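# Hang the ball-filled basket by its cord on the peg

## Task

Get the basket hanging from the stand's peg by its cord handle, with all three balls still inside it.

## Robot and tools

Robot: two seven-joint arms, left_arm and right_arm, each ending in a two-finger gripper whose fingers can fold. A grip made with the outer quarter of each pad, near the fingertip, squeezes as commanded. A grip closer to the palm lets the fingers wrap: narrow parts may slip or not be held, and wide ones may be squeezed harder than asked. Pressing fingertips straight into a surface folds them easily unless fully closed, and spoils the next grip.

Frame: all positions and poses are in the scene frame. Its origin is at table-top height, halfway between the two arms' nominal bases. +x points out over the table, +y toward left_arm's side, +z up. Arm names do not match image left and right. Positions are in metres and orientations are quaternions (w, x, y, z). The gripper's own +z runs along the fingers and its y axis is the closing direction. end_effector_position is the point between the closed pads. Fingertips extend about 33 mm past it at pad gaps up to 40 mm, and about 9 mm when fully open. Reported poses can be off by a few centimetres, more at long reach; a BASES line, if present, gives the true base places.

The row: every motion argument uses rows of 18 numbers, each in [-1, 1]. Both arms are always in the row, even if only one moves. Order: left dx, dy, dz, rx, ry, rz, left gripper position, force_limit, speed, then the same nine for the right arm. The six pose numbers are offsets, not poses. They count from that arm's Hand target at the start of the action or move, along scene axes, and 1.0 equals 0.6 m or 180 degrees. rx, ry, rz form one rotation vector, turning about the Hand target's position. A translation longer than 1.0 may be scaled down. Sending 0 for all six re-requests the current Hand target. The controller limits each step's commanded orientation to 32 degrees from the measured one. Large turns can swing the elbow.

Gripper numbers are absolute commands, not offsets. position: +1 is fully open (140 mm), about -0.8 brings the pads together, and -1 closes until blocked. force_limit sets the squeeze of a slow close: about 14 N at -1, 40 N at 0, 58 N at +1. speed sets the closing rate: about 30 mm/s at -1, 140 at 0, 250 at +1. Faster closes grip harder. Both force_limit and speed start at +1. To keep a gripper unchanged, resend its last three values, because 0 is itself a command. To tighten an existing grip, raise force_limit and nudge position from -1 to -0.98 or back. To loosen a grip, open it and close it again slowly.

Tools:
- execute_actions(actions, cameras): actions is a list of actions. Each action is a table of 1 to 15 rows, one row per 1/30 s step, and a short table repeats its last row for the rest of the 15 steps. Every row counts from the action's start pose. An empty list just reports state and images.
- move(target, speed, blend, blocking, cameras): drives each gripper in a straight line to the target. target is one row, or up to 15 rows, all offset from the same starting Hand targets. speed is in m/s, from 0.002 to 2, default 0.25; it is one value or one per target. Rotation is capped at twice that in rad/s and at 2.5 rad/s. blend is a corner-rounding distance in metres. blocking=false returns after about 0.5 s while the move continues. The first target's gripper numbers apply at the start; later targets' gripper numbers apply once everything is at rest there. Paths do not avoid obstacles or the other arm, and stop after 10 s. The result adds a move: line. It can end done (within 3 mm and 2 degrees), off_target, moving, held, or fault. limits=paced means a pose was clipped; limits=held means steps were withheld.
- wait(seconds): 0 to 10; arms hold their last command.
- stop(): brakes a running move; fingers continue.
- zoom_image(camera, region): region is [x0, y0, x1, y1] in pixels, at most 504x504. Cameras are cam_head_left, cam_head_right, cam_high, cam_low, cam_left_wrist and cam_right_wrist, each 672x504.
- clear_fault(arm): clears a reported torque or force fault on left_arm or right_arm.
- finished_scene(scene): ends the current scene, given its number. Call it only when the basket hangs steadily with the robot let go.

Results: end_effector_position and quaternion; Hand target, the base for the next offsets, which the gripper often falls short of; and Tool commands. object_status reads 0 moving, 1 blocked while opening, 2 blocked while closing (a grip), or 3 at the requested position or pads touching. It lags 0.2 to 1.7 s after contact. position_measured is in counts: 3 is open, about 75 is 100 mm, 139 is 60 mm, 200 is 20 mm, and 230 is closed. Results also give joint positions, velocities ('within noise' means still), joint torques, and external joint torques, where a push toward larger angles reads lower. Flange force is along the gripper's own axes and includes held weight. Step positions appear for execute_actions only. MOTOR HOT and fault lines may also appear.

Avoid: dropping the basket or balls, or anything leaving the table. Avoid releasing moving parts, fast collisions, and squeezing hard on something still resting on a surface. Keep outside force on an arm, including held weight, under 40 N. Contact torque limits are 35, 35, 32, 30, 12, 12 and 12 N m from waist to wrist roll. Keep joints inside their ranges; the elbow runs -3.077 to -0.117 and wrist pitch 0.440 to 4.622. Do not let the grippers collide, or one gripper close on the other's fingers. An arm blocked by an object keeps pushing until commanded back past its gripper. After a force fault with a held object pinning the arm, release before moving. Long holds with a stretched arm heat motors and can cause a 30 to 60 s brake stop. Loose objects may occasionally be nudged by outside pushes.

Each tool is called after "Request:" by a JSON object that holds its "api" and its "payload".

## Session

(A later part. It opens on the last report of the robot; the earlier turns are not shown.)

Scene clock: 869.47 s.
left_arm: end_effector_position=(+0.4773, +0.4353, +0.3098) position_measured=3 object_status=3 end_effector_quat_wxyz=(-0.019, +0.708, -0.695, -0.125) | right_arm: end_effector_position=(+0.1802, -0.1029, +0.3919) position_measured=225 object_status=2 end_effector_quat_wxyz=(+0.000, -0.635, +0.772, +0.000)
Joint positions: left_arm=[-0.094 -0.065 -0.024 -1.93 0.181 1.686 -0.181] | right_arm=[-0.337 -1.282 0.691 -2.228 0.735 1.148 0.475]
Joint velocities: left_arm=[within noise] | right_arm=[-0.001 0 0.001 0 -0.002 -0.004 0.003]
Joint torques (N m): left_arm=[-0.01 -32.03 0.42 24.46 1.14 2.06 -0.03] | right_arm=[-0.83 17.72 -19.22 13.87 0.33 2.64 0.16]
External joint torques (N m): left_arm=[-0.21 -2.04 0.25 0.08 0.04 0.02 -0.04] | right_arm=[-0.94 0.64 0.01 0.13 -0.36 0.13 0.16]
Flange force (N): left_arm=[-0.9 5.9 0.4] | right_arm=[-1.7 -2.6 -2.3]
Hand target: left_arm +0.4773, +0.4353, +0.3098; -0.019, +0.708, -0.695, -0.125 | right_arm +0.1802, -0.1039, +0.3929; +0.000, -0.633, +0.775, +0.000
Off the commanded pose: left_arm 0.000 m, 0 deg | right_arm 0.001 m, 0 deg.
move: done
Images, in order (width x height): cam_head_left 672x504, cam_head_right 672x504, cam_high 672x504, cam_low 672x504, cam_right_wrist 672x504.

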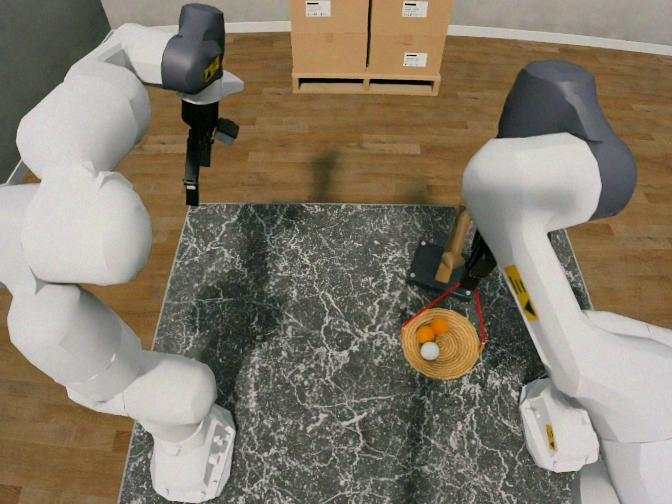

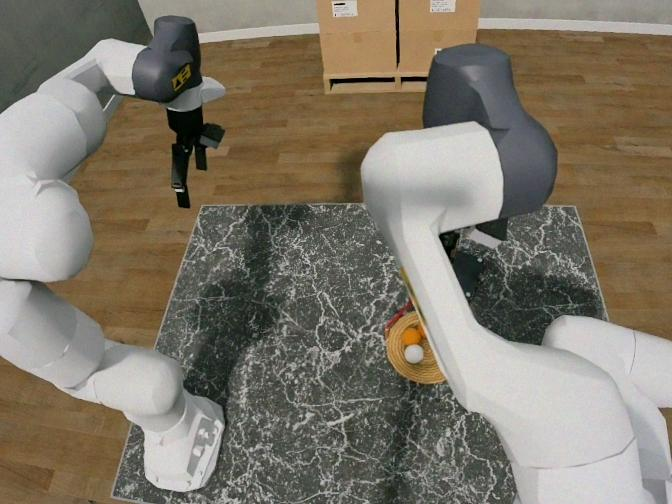

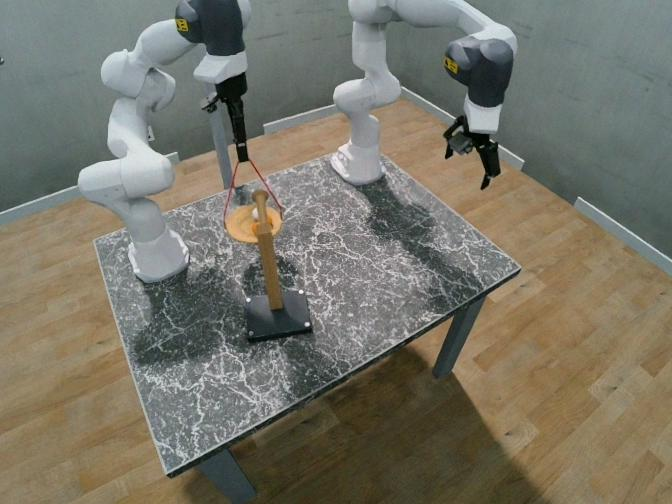

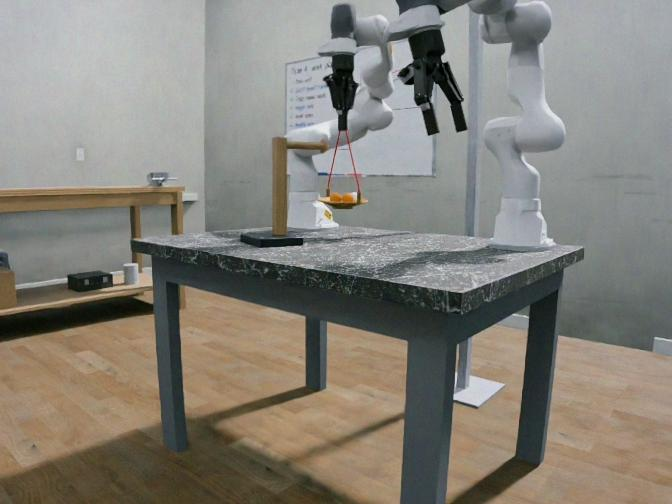

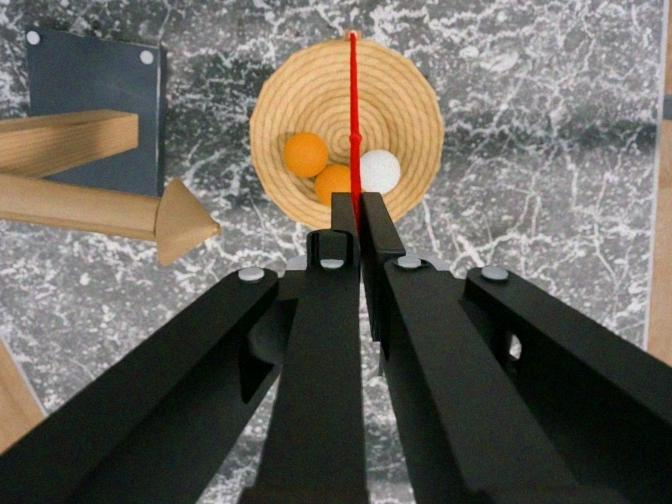

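Request:
{"api": "move", "payload": {"target": [0,0,0,0,0,0,1,1,1,0.058,0.0215,0,0,0,-0.0389,-1,-1,-1], "speed": 0.05, "cameras": ["cam_low","cam_right_wrist","cam_high"]}}

Request:
{"api": "zoom_image", "payload": {"camera": "cam_high", "region": [190, 130, 320, 260]}}

Request:
{"api": "zoom_image", "payload": {"camera": "cam_low", "region": [260, 90, 400, 230]}}

Request:
{"api": "zoom_image", "payload": {"camera": "cam_right_wrist", "region": [120, 80, 440, 320]}}

Scene clock: 890.90 s.
left_arm: end_effector_position=(+0.4773, +0.4353, +0.3098) position_measured=3 object_status=3 end_effector_quat_wxyz=(-0.019, +0.708, -0.695, -0.125) | right_arm: end_effector_position=(+0.2149, -0.0924, +0.3924) position_measured=225 object_status=2 end_effector_quat_wxyz=(-0.002, -0.586, +0.810, +0.000)
Joint positions: left_arm=[-0.094 -0.065 -0.024 -1.93 0.181 1.686 -0.181] | right_arm=[-0.471 -1.259 0.738 -2.171 0.776 1.148 0.532]
Joint velocities: left_arm=[within noise] | right_arm=[-0.001 -0.001 0 0 0.001 0.001 0.005]
Joint torques (N m): left_arm=[-0.02 -31.97 0.45 24.47 1.12 2.07 -0.03] | right_arm=[-0.68 17.6 -19.74 13.11 1.25 2.83 0.2]
External joint torques (N m): left_arm=[-0.06 -2.05 0.43 0.13 0.03 0.02 -0.04] | right_arm=[-0.68 -0.34 0.59 0.06 0.57 0.33 0.2]
Flange force (N): left_arm=[-1.2 5.8 0.4] | right_arm=[-2.9 -0.5 1.5]
Hand target: left_arm +0.4773, +0.4353, +0.3098; -0.019, +0.708, -0.695, -0.125 | right_arm +0.2150, -0.0910, +0.3929; +0.000, -0.584, +0.812, +0.000
Off the commanded pose: left_arm 0.000 m, 0 deg | right_arm 0.001 m, 0 deg.
move: done
Images, in order (width x height): cam_high 672x504, cam_low 672x504, cam_right_wrist 672x504.

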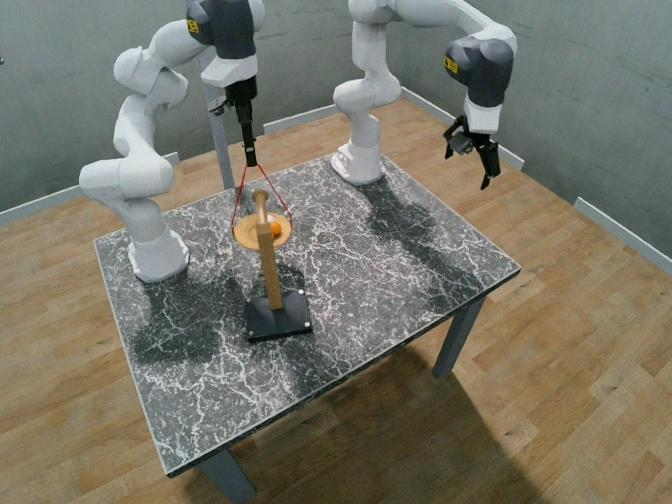

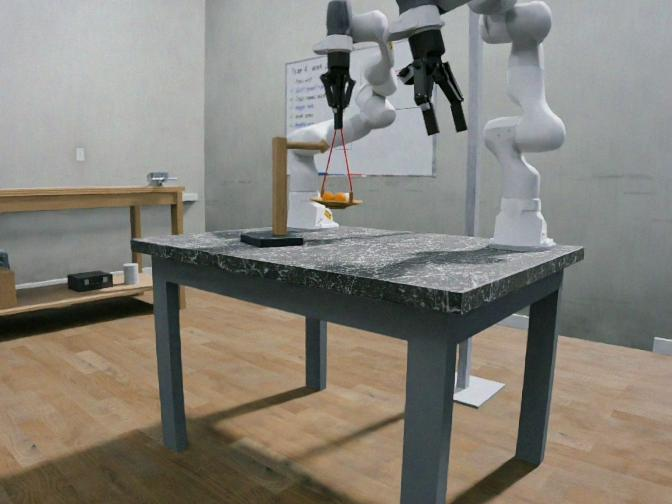

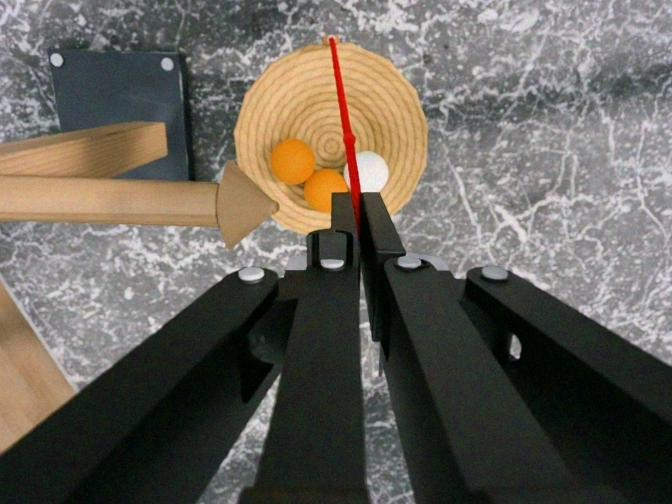

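Scaled by 3.877 from the camera's 672x504 image, which has a finer 960x720 frame.

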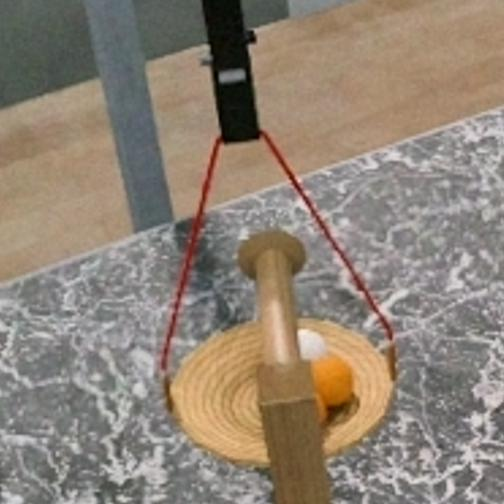

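Scaled by 3.600 from the camera's 672x504 image, which has a finer 960x720 frame.

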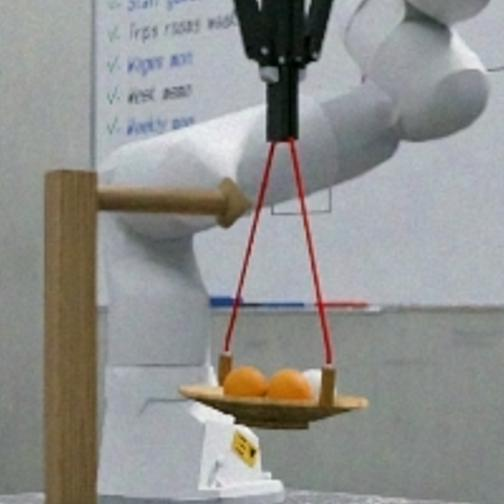

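Scaled by 1.575 from the camera's 672x504 image, which has a finer 960x720 frame.

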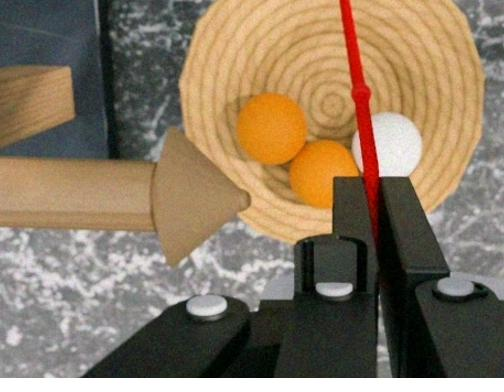

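Request:
{"api": "move", "payload": {"target": [[0,0,0,0,0,0,1,1,1,0.0055,0.0167,0,0,0,0,-1,-1,-1],[0,0,0,0,0,0,1,1,1,0.1297,-0.0248,0,0,0,0,-1,-1,-1]], "speed": 0.04, "blend": [0.005,0], "cameras": ["cam_low","cam_right_wrist","cam_high"]}}

Request:
{"api": "zoom_image", "payload": {"camera": "cam_high", "region": [190, 130, 320, 260]}}

Request:
{"api": "zoom_image", "payload": {"camera": "cam_low", "region": [260, 90, 400, 230]}}

Request:
{"api": "zoom_image", "payload": {"camera": "cam_right_wrist", "region": [220, 80, 440, 280]}}

Scene clock: 918.27 s.
left_arm: end_effector_position=(+0.4773, +0.4353, +0.3098) position_measured=3 object_status=3 end_effector_quat_wxyz=(-0.019, +0.708, -0.695, -0.125) | right_arm: end_effector_position=(+0.2910, -0.1054, +0.3921) position_measured=225 object_status=2 end_effector_quat_wxyz=(-0.002, -0.582, +0.813, +0.002)
Joint positions: left_arm=[-0.094 -0.065 -0.024 -1.93 0.181 1.686 -0.181] | right_arm=[-0.613 -1.128 0.8 -2.118 0.754 1.246 0.449]
Joint velocities: left_arm=[within noise] | right_arm=[-0.001 0 -0.001 0 -0.001 -0.001 -0.006]
Joint torques (N m): left_arm=[-0.03 -32 0.44 24.43 1.14 2.08 -0.01] | right_arm=[-0.49 16.28 -20.12 14.68 0.33 3.13 -0.3]
External joint torques (N m): left_arm=[0.06 -1.95 0.56 0 0.05 0.02 -0.02] | right_arm=[-0.58 0.77 0.71 -0.02 -0.39 0.63 -0.3]
Flange force (N): left_arm=[-1.5 5.8 0.8] | right_arm=[-2.2 -4.1 0.0]
Hand target: left_arm +0.4773, +0.4353, +0.3098; -0.019, +0.708, -0.695, -0.125 | right_arm +0.2928, -0.1059, +0.3929; +0.000, -0.584, +0.812, +0.000
Off the commanded pose: left_arm 0.000 m, 0 deg | right_arm 0.002 m, 0 deg.
move: done
Images, in order (width x height): cam_high 672x504, cam_low 672x504, cam_right_wrist 672x504.

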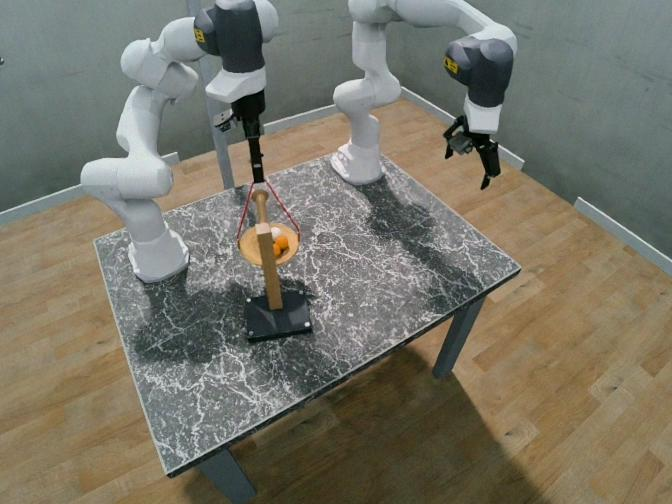

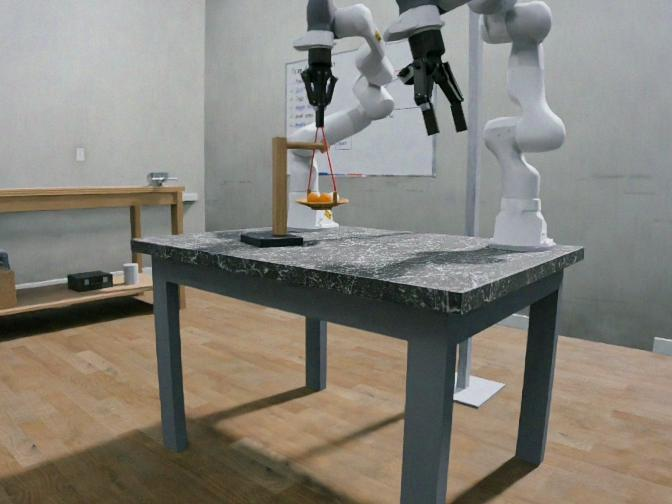

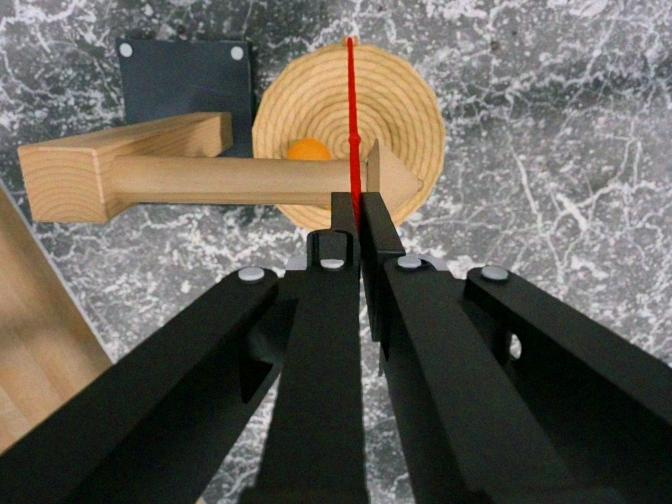

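Scaled by 3.877 from the camera's 672x504 image, which has a finer 960x720 frame.

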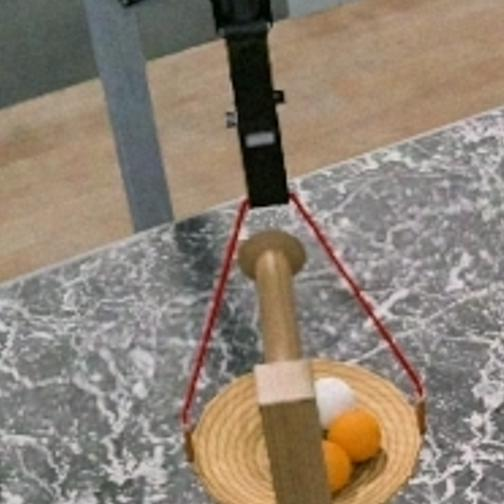

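Scaled by 3.600 from the camera's 672x504 image, which has a finer 960x720 frame.

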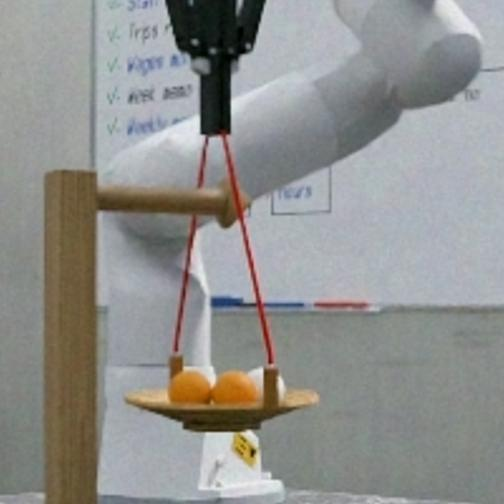

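Scaled by 2.291 from the camera's 672x504 image, which has a finer 960x720 frame.

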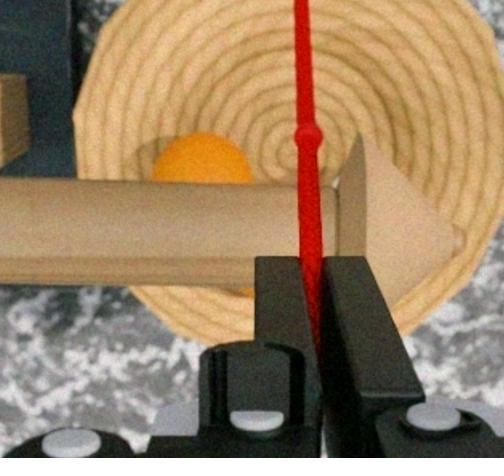

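Request:
{"api": "move", "payload": {"target": [[0,0,0,0,0,0,1,1,1,0.0175,-0.0058,0,0,0,0,-1,-1,-1],[0,0,0,0,0,0,1,1,1,0.0175,-0.0058,-0.0583,0,0,0,-1,-1,-1]], "speed": 0.035, "cameras": ["cam_low","cam_right_wrist","cam_high"]}}

Request:
{"api": "zoom_image", "payload": {"camera": "cam_high", "region": [190, 130, 320, 260]}}

Request:
{"api": "zoom_image", "payload": {"camera": "cam_low", "region": [270, 110, 370, 210]}}

Request:
{"api": "zoom_image", "payload": {"camera": "cam_right_wrist", "region": [220, 80, 440, 280]}}

Scene clock: 949.23 s.
left_arm: end_effector_position=(+0.4773, +0.4353, +0.3098) position_measured=3 object_status=3 end_effector_quat_wxyz=(-0.019, +0.708, -0.695, -0.125) | right_arm: end_effector_position=(+0.3024, -0.1107, +0.3577) position_measured=225 object_status=2 end_effector_quat_wxyz=(-0.003, -0.581, +0.814, +0.001)
Joint positions: left_arm=[-0.094 -0.065 -0.024 -1.93 0.181 1.686 -0.181] | right_arm=[-0.612 -1.149 0.846 -2.201 0.78 1.315 0.422]
Joint velocities: left_arm=[within noise] | right_arm=[0.001 -0.001 0 0 0.001 0.005 -0.002]
Joint torques (N m): left_arm=[-0.03 -32.04 0.42 24.41 1.12 2.08 -0.02] | right_arm=[-0.09 14.6 -20.83 14.22 1.29 3.12 -0.16]
External joint torques (N m): left_arm=[-0.2 -2.12 0.29 0.06 0.02 0.04 -0.03] | right_arm=[-0.09 -0.54 0.59 -0.61 0.58 0.62 -0.16]
Flange force (N): left_arm=[-1.0 6.2 0.6] | right_arm=[0.1 0.0 4.5]
Hand target: left_arm +0.4773, +0.4353, +0.3098; -0.019, +0.708, -0.695, -0.125 | right_arm +0.3033, -0.1094, +0.3579; +0.000, -0.584, +0.812, +0.000
Off the commanded pose: left_arm 0.000 m, 0 deg | right_arm 0.002 m, 0 deg.
move: done
Images, in order (width x height): cam_high 672x504, cam_low 672x504, cam_right_wrist 672x504.

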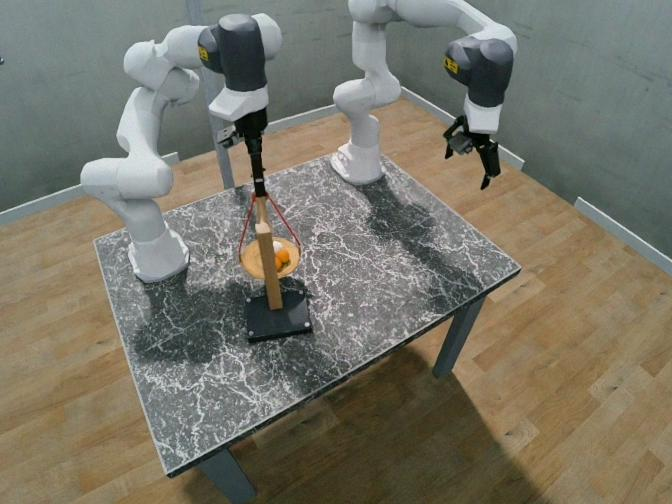

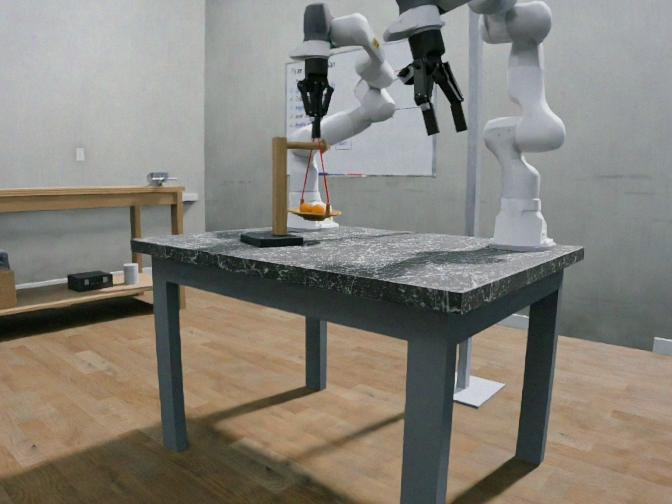

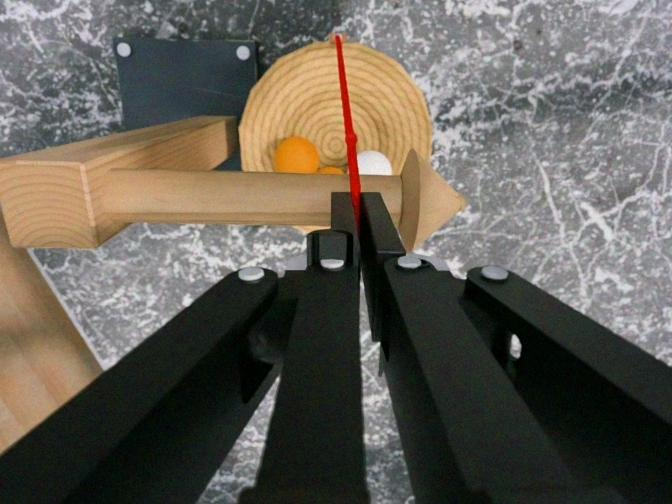

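Scaled by 3.877 from the camera's 672x504 image, which has a finer 960x720 frame.

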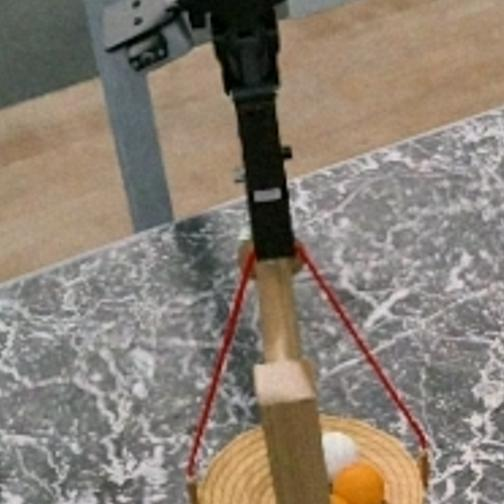

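Scaled by 5.040 from the camera's 672x504 image, which has a finer 960x720 frame.

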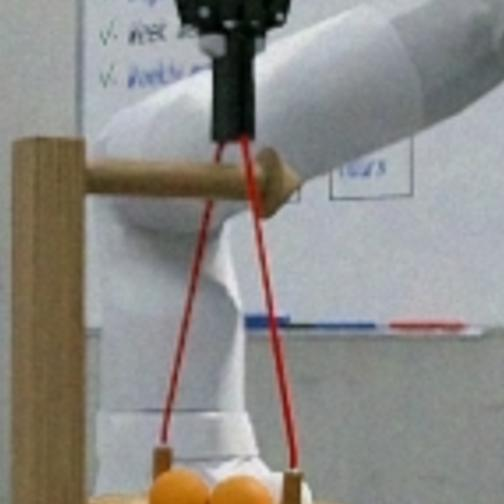

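Scaled by 2.291 from the camera's 672x504 image, which has a finer 960x720 frame.

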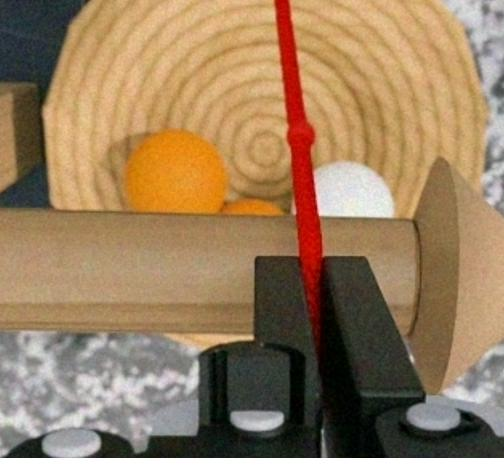

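Request:
{"api": "move", "payload": {"target": [0,0,0,0,0,0,1,1,1,0,0,-0.0133,0,0,0,-1,-1,-1], "speed": 0.03, "cameras": []}}

Request:
{"api": "execute_actions", "payload": {"actions": [[[0,0,0,0,0,0,1,1,1,0,0,-0.0025,0,0,0,-1,-1,-1]],[[0,0,0,0,0,0,1,1,1,0,0,-0.0025,0,0,0,-1,-1,-1]]], "cameras": ["cam_low","cam_high"]}}

Request:
{"api": "zoom_image", "payload": {"camera": "cam_low", "region": [270, 110, 370, 210]}}

Scene clock: 969.23 s.
left_arm: end_effector_position=(+0.4773, +0.4353, +0.3098) position_measured=3 object_status=3 end_effector_quat_wxyz=(-0.019, +0.708, -0.695, -0.125) | right_arm: end_effector_position=(+0.3024, -0.1107, +0.3497) position_measured=225 object_status=2 end_effector_quat_wxyz=(-0.003, -0.582, +0.813, +0.001)
Joint positions: left_arm=[-0.094 -0.065 -0.024 -1.93 0.181 1.686 -0.181] | right_arm=[-0.606 -1.156 0.855 -2.222 0.788 1.329 0.42]
Joint velocities: left_arm=[within noise] | right_arm=[0.001 0 0 -0.001 0.001 0.004 -0.001]
Joint torques (N m): left_arm=[-0.04 -31.97 0.43 24.46 1.12 2.07 0.03] | right_arm=[-0.13 14.48 -20.93 14.18 1.32 3.12 -0.22]
External joint torques (N m): left_arm=[-0.11 -1.98 0.4 0.07 0.02 0.03 0.02] | right_arm=[-0.13 -0.54 0.58 -0.7 0.6 0.61 -0.22]
Flange force (N): left_arm=[-1.2 5.7 0.5] | right_arm=[0.3 0.0 4.8]
Hand target: left_arm +0.4773, +0.4353, +0.3098; -0.019, +0.708, -0.695, -0.125 | right_arm +0.3033, -0.1094, +0.3499; +0.000, -0.584, +0.812, +0.000
Off the commanded pose: left_arm 0.000 m, 0 deg | right_arm 0.002 m, 0 deg.
move: done
No camera images: "cameras" was empty.

Scene clock: 970.43 s.
left_arm: end_effector_position=(+0.4773, +0.4353, +0.3098) position_measured=3 object_status=3 end_effector_quat_wxyz=(-0.019, +0.708, -0.695, -0.125) | right_arm: end_effector_position=(+0.3026, -0.1106, +0.3468) position_measured=225 object_status=2 end_effector_quat_wxyz=(-0.003, -0.582, +0.813, +0.001)
Joint positions: left_arm=[-0.094 -0.065 -0.024 -1.93 0.181 1.686 -0.181] | right_arm=[-0.602 -1.158 0.859 -2.23 0.791 1.336 0.42]
Joint velocities: within noise
Joint torques (N m): left_arm=[0.03 -31.98 0.45 24.46 1.13 2.07 0.01] | right_arm=[-0.06 14.68 -20.94 14.31 1.21 3.09 -0.16]
External joint torques (N m): left_arm=[0.08 -1.98 0.54 0.06 0.04 0.01 0] | right_arm=[-0.08 -0.33 0.66 -0.59 0.49 0.58 -0.16]
External joint torques at the end of the 1st action: left_arm=[-0.04 -1.96 0.46 0.04 0.04 0.02 0] | right_arm=[0.36 -0.28 0.59 -0.73 0.49 0.59 -0.18]
Flange force (N): left_arm=[-1.5 5.7 0.6] | right_arm=[-0.2 -0.3 4.2]
Flange force at the end of the 1st action (N): left_arm=[-1.3 5.8 0.6] | right_arm=[0.8 0.6 4.6]
Hand target: left_arm +0.4773, +0.4353, +0.3098; -0.019, +0.708, -0.695, -0.125 | right_arm +0.3033, -0.1094, +0.3469; +0.000, -0.584, +0.812, +0.000
Off the commanded pose: left_arm 0.000 m, 0 deg | right_arm 0.001 m, 0 deg.
Step readings (end_effector_position of left_arm | right_arm; steps 1 to 15: 1st action; 16 to 30: 2nd action):
0: (+0.4773, +0.4353, +0.3098) | (+0.3024, -0.1107, +0.3497)
1: (+0.4773, +0.4353, +0.3098) | (+0.3025, -0.1107, +0.3497)
2: (+0.4773, +0.4353, +0.3098) | (+0.3024, -0.1107, +0.3493)
4: (+0.4773, +0.4353, +0.3098) | (+0.3023, -0.1108, +0.3486)
8: (+0.4773, +0.4353, +0.3098) | (+0.3024, -0.1107, +0.3483)
15: (+0.4773, +0.4353, +0.3098) | (+0.3025, -0.1106, +0.3483)
16: (+0.4773, +0.4353, +0.3098) | (+0.3025, -0.1106, +0.3482)
17: (+0.4773, +0.4353, +0.3098) | (+0.3025, -0.1106, +0.3478)
19: (+0.4773, +0.4353, +0.3098) | (+0.3023, -0.1107, +0.3471)
23: (+0.4773, +0.4353, +0.3098) | (+0.3024, -0.1107, +0.3468)
30: (+0.4773, +0.4353, +0.3098) | (+0.3025, -0.1106, +0.3468)
Images, in order (width x height): cam_high 672x504, cam_low 672x504.

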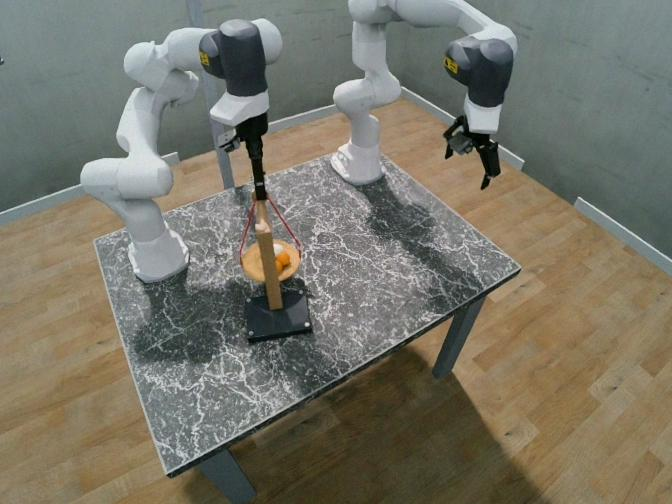

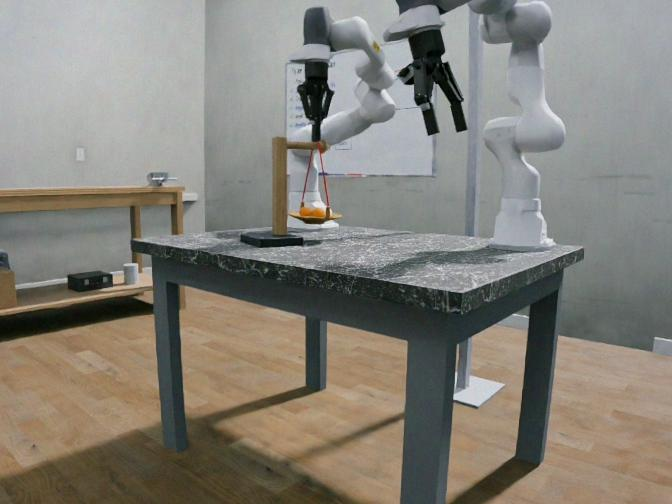

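Scaled by 5.040 from the camera's 672x504 image, which has a finer 960x720 frame.

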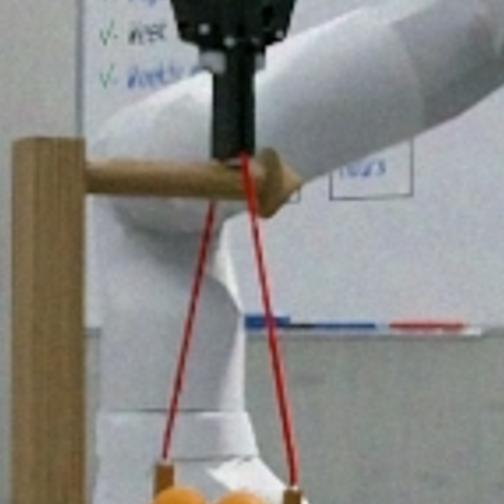

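Request:
{"api": "execute_actions", "payload": {"actions": [[[0,0,0,0,0,0,1,1,1,0,0,-0.0022,0,0,0,-1,-1,-1]],[[0,0,0,0,0,0,1,1,1,0,0,-0.0022,0,0,0,-1,-1,-1]]], "cameras": ["cam_low"]}}

Request:
{"api": "zoom_image", "payload": {"camera": "cam_low", "region": [290, 120, 350, 180]}}

Scene clock: 978.47 s.
left_arm: end_effector_position=(+0.4773, +0.4353, +0.3098) position_measured=3 object_status=3 end_effector_quat_wxyz=(-0.019, +0.708, -0.695, -0.125) | right_arm: end_effector_position=(+0.3031, -0.1104, +0.3452) position_measured=225 object_status=2 end_effector_quat_wxyz=(-0.001, -0.582, +0.813, +0.000)
Joint positions: left_arm=[-0.094 -0.065 -0.024 -1.93 0.181 1.686 -0.181] | right_arm=[-0.598 -1.159 0.86 -2.235 0.792 1.343 0.42]
Joint velocities: within noise
Joint torques (N m): left_arm=[-0.02 -32.01 0.47 24.45 1.14 2.07 0.01] | right_arm=[-0.04 14.83 -19.91 13.35 1.33 3.01 -0.1]
External joint torques (N m): left_arm=[-0.02 -1.9 0.5 -0.01 0.05 0.01 0] | right_arm=[-0.06 -0.09 1.69 -1.57 0.61 0.5 -0.1]
External joint torques at the end of the 1st action: left_arm=[0 -2.05 0.47 -0.01 0.05 0 0.01] | right_arm=[-0.48 -0.28 0.62 -0.6 0.49 0.63 -0.16]
Flange force (N): left_arm=[-1.3 5.7 0.7] | right_arm=[-0.3 -0.5 7.6]
Flange force at the end of the 1st action (N): left_arm=[-1.4 6.2 0.7] | right_arm=[-0.6 -1.2 3.9]
Hand target: left_arm +0.4773, +0.4353, +0.3098; -0.019, +0.708, -0.695, -0.125 | right_arm +0.3033, -0.1094, +0.3443; +0.000, -0.584, +0.812, +0.000
Off the commanded pose: left_arm 0.000 m, 0 deg | right_arm 0.001 m, 0 deg.
Step readings (end_effector_position of left_arm | right_arm; steps 1 to 15: 1st action; 16 to 30: 2nd action):
0: (+0.4773, +0.4353, +0.3098) | (+0.3027, -0.1106, +0.3466)
1: (+0.4773, +0.4353, +0.3098) | (+0.3027, -0.1106, +0.3466)
2: (+0.4773, +0.4353, +0.3098) | (+0.3026, -0.1106, +0.3463)
4: (+0.4773, +0.4353, +0.3098) | (+0.3025, -0.1107, +0.3458)
8: (+0.4773, +0.4353, +0.3098) | (+0.3025, -0.1107, +0.3455)
15: (+0.4773, +0.4353, +0.3098) | (+0.3025, -0.1106, +0.3455)
16: (+0.4773, +0.4353, +0.3098) | (+0.3025, -0.1106, +0.3454)
17: (+0.4773, +0.4353, +0.3098) | (+0.3026, -0.1106, +0.3452)
19: (+0.4773, +0.4353, +0.3098) | (+0.3028, -0.1105, +0.3452)
23: (+0.4773, +0.4353, +0.3098) | (+0.3030, -0.1105, +0.3453)
30: (+0.4773, +0.4353, +0.3098) | (+0.3031, -0.1104, +0.3453)
Images, in order (width x height): cam_low 672x504.

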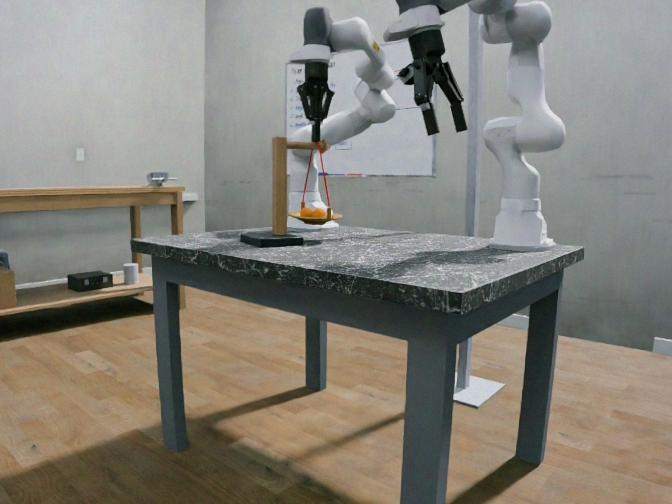

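Scaled by 8.400 from the camera's 672x504 image, which has a finer 960x720 frame.

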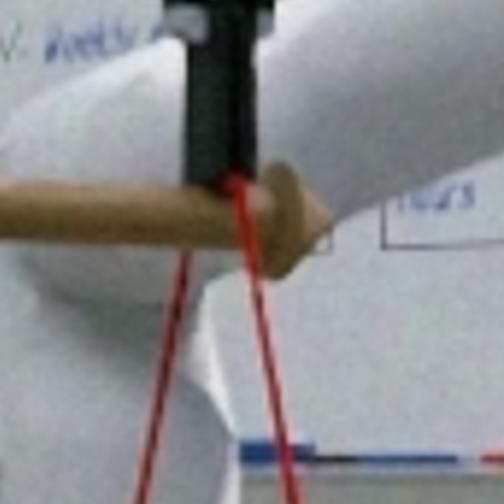

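Request:
{"api": "execute_actions", "payload": {"actions": [[[0,0,0,0,0,0,1,1,1,0,0,0.0005,0,0,0,-0.69,-1,-1]]], "cameras": ["cam_low","cam_high","cam_right_wrist"]}}

Request:
{"api": "zoom_image", "payload": {"camera": "cam_low", "region": [270, 120, 360, 230]}}

Request:
{"api": "zoom_image", "payload": {"camera": "cam_right_wrist", "region": [220, 80, 440, 280]}}

Request:
{"api": "zoom_image", "payload": {"camera": "cam_high", "region": [190, 160, 340, 300]}}

Scene clock: 988.57 s.
left_arm: end_effector_position=(+0.4773, +0.4353, +0.3098) position_measured=3 object_status=3 end_effector_quat_wxyz=(-0.019, +0.708, -0.695, -0.125) | right_arm: end_effector_position=(+0.3032, -0.1104, +0.3450) position_measured=215 object_status=3 end_effector_quat_wxyz=(-0.001, -0.582, +0.813, +0.000)
Joint positions: left_arm=[-0.094 -0.065 -0.024 -1.93 0.181 1.686 -0.181] | right_arm=[-0.598 -1.159 0.861 -2.235 0.792 1.344 0.42]
Joint velocities: within noise
Joint torques (N m): left_arm=[-0.03 -31.97 0.44 24.44 1.13 2.07 -0.05] | right_arm=[-0.06 15.02 -20.51 14.01 1.15 2.89 -0.12]
External joint torques (N m): left_arm=[-0.11 -1.82 0.39 -0.03 0.03 0.01 -0.05] | right_arm=[-0.04 0.05 1.08 -0.87 0.44 0.37 -0.12]
Flange force (N): left_arm=[-1.0 5.6 0.7] | right_arm=[-0.6 -0.7 4.6]
Hand target: left_arm +0.4773, +0.4353, +0.3098; -0.019, +0.708, -0.695, -0.125 | right_arm +0.3033, -0.1094, +0.3446; +0.000, -0.584, +0.812, +0.000
Off the commanded pose: left_arm 0.000 m, 0 deg | right_arm 0.001 m, 0 deg.
Step readings (end_effector_position of left_arm | right_arm):
0: (+0.4773, +0.4353, +0.3098) | (+0.3032, -0.1104, +0.3452)
1: (+0.4773, +0.4353, +0.3098) | (+0.3032, -0.1104, +0.3452)
2: (+0.4773, +0.4353, +0.3098) | (+0.3032, -0.1104, +0.3452)
4: (+0.4773, +0.4353, +0.3098) | (+0.3032, -0.1104, +0.3452)
8: (+0.4773, +0.4353, +0.3098) | (+0.3032, -0.1104, +0.3451)
15: (+0.4773, +0.4353, +0.3098) | (+0.3032, -0.1104, +0.3451)
Images, in order (width x height): cam_high 672x504, cam_low 672x504, cam_right_wrist 672x504.

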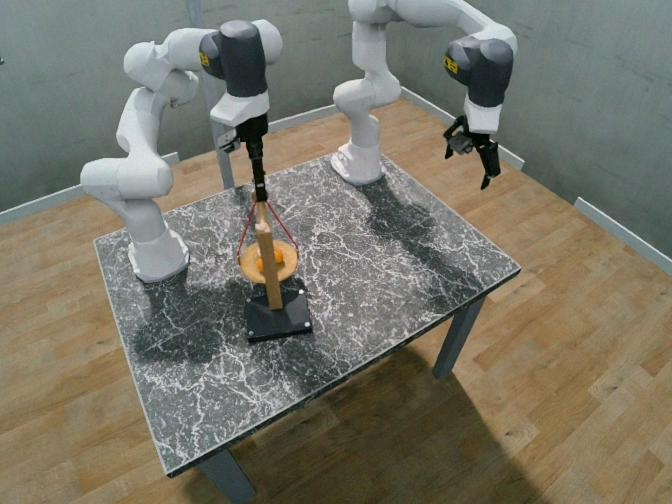

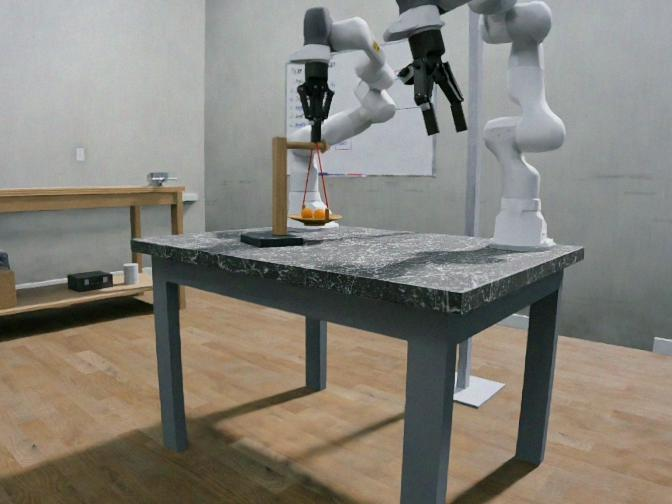

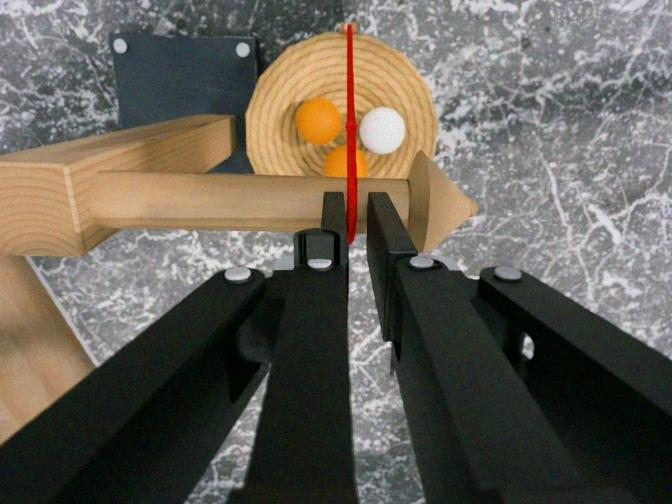

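Scaled by 4.582 from the camera's 672x504 image, which has a finer 960x720 frame.

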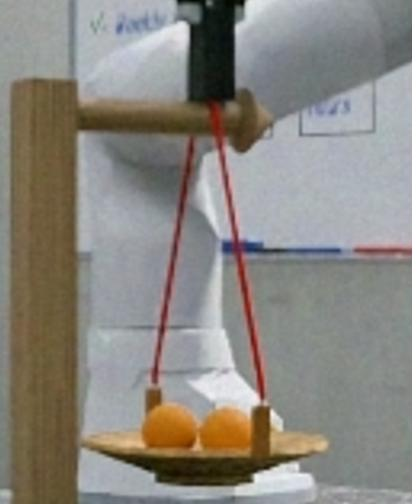

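Scaled by 2.291 from the camera's 672x504 image, which has a finer 960x720 frame.

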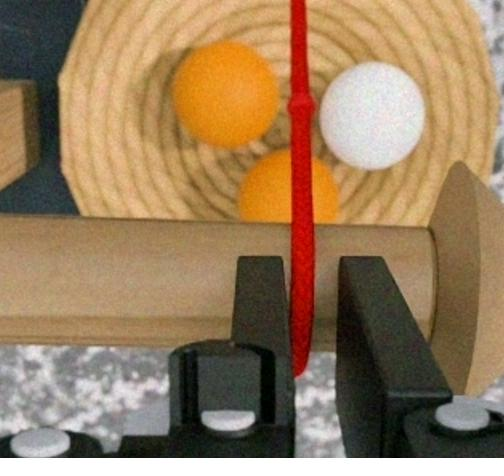

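Scaled by 3.360 from the camera's 672x504 image, which has a finer 960x720 frame.

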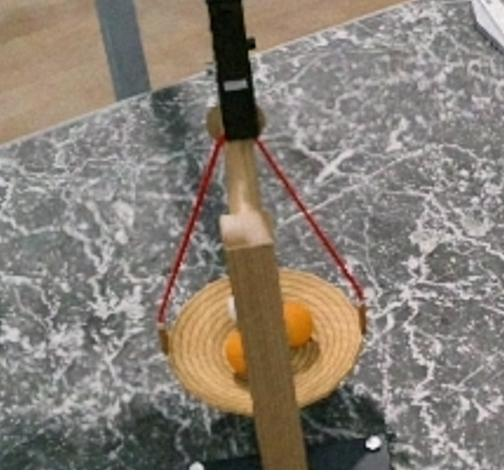

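Request:
{"api": "move", "payload": {"target": [[0,0,0,0,0,0,1,1,1,0.004,-0.0013,0.003,0,0,0,-0.69,-1,-1],[0,0,0,0,0,0,1,1,1,0.004,-0.0013,0.06,0,0,0,-0.69,-1,-1],[0,0,0,0,0,0,1,1,1,0.004,-0.0013,0.2,0,0,0,-0.69,-1,-1]], "speed": [0.02,0.04,0.12], "blend": [0.001,0.01,0], "cameras": ["cam_low","cam_high","cam_right_wrist","cam_head_left"]}}

Request:
{"api": "zoom_image", "payload": {"camera": "cam_low", "region": [260, 120, 360, 250]}}

Request:
{"api": "zoom_image", "payload": {"camera": "cam_right_wrist", "region": [120, 20, 440, 280]}}

Scene clock: 1007.27 s.
left_arm: end_effector_position=(+0.4773, +0.4353, +0.3098) position_measured=3 object_status=3 end_effector_quat_wxyz=(-0.019, +0.708, -0.695, -0.125) | right_arm: end_effector_position=(+0.3063, -0.1092, +0.4644) position_measured=215 object_status=3 end_effector_quat_wxyz=(+0.001, -0.587, +0.810, +0.001)
Joint positions: left_arm=[-0.094 -0.065 -0.024 -1.93 0.181 1.686 -0.181] | right_arm=[-0.676 -0.987 0.759 -1.891 0.68 1.16 0.466]
Joint velocities: left_arm=[within noise] | right_arm=[-0.001 0 0 0 -0.001 -0.004 0.003]
Joint torques (N m): left_arm=[-0.05 -31.97 0.41 24.43 1.13 2.08 -0.01] | right_arm=[-0.78 14.71 -18.48 14.22 0.45 2.48 0.15]
External joint torques (N m): left_arm=[-0.01 -1.98 0.48 0.04 0.04 0.02 -0.02] | right_arm=[-0.8 0.01 0.59 -0.4 -0.24 -0.03 0.15]
Flange force (N): left_arm=[-1.3 5.8 0.6] | right_arm=[-1.3 -1.5 0.7]
Hand target: left_arm +0.4773, +0.4353, +0.3098; -0.019, +0.708, -0.695, -0.125 | right_arm +0.3057, -0.1102, +0.4646; +0.000, -0.584, +0.812, +0.000
Off the commanded pose: left_arm 0.000 m, 0 deg | right_arm 0.001 m, 0 deg.
move: done
Images, in order (width x height): cam_head_left 672x504, cam_high 672x504, cam_low 672x504, cam_right_wrist 672x504.

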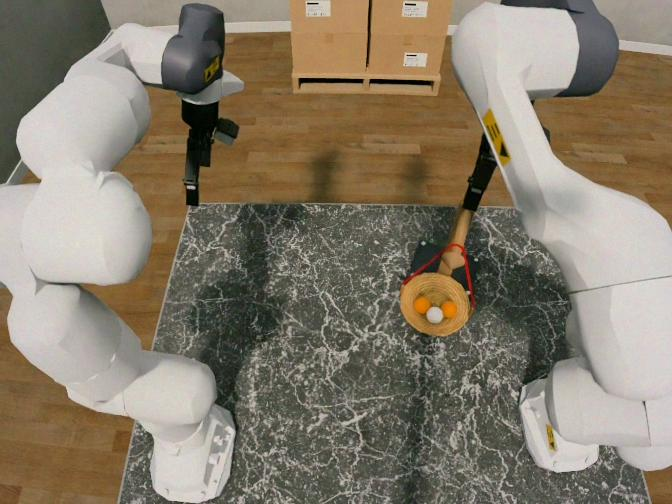

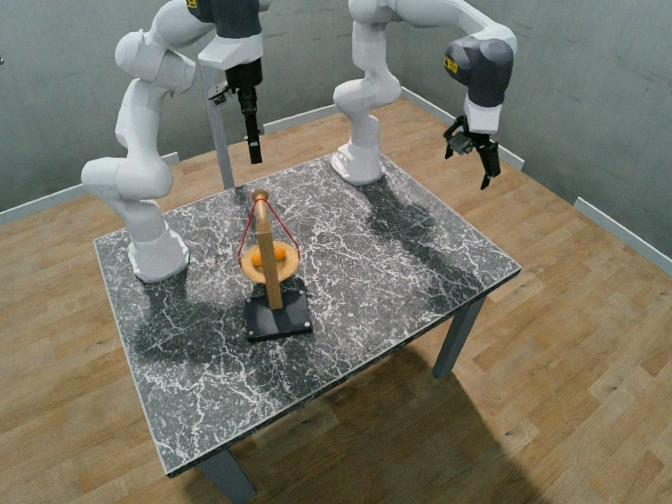

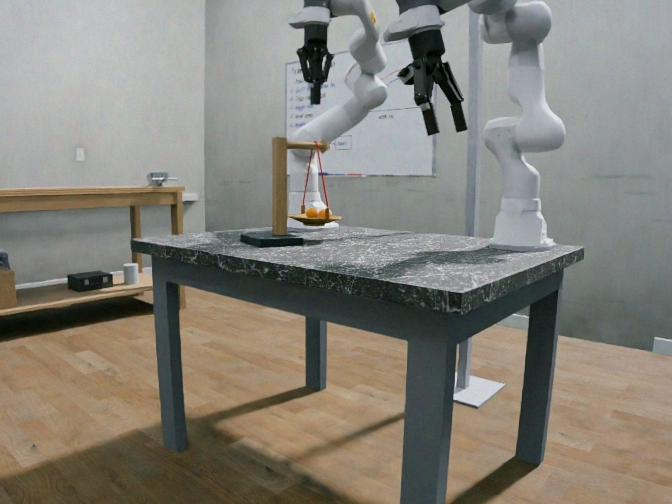

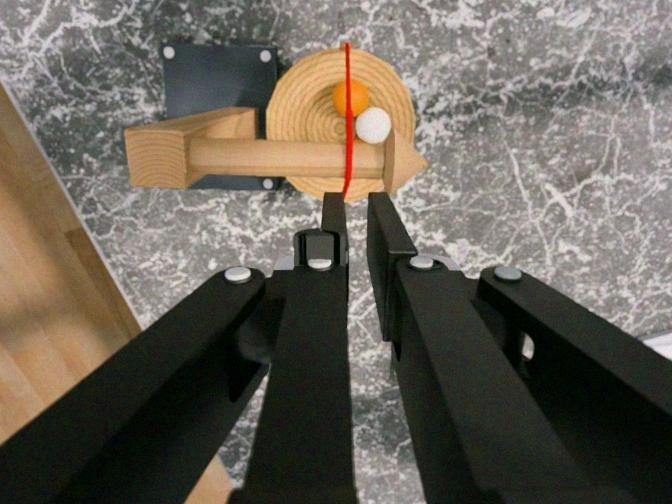

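Scaled by 3.877 from the camera's 672x504 image, which has a finer 960x720 frame.

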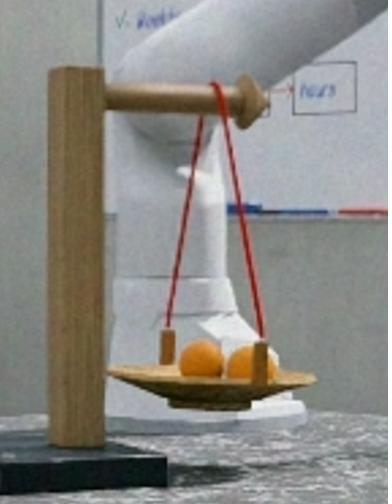

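Scaled by 1.575 from the camera's 672x504 image, which has a finer 960x720 frame.

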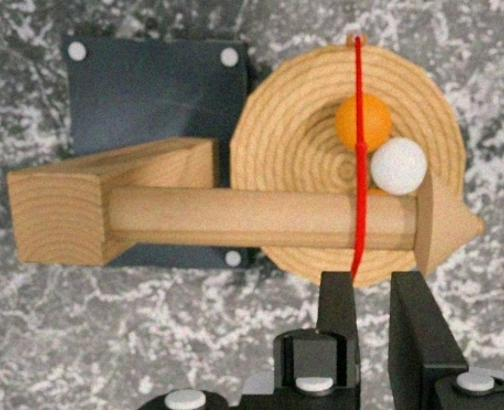

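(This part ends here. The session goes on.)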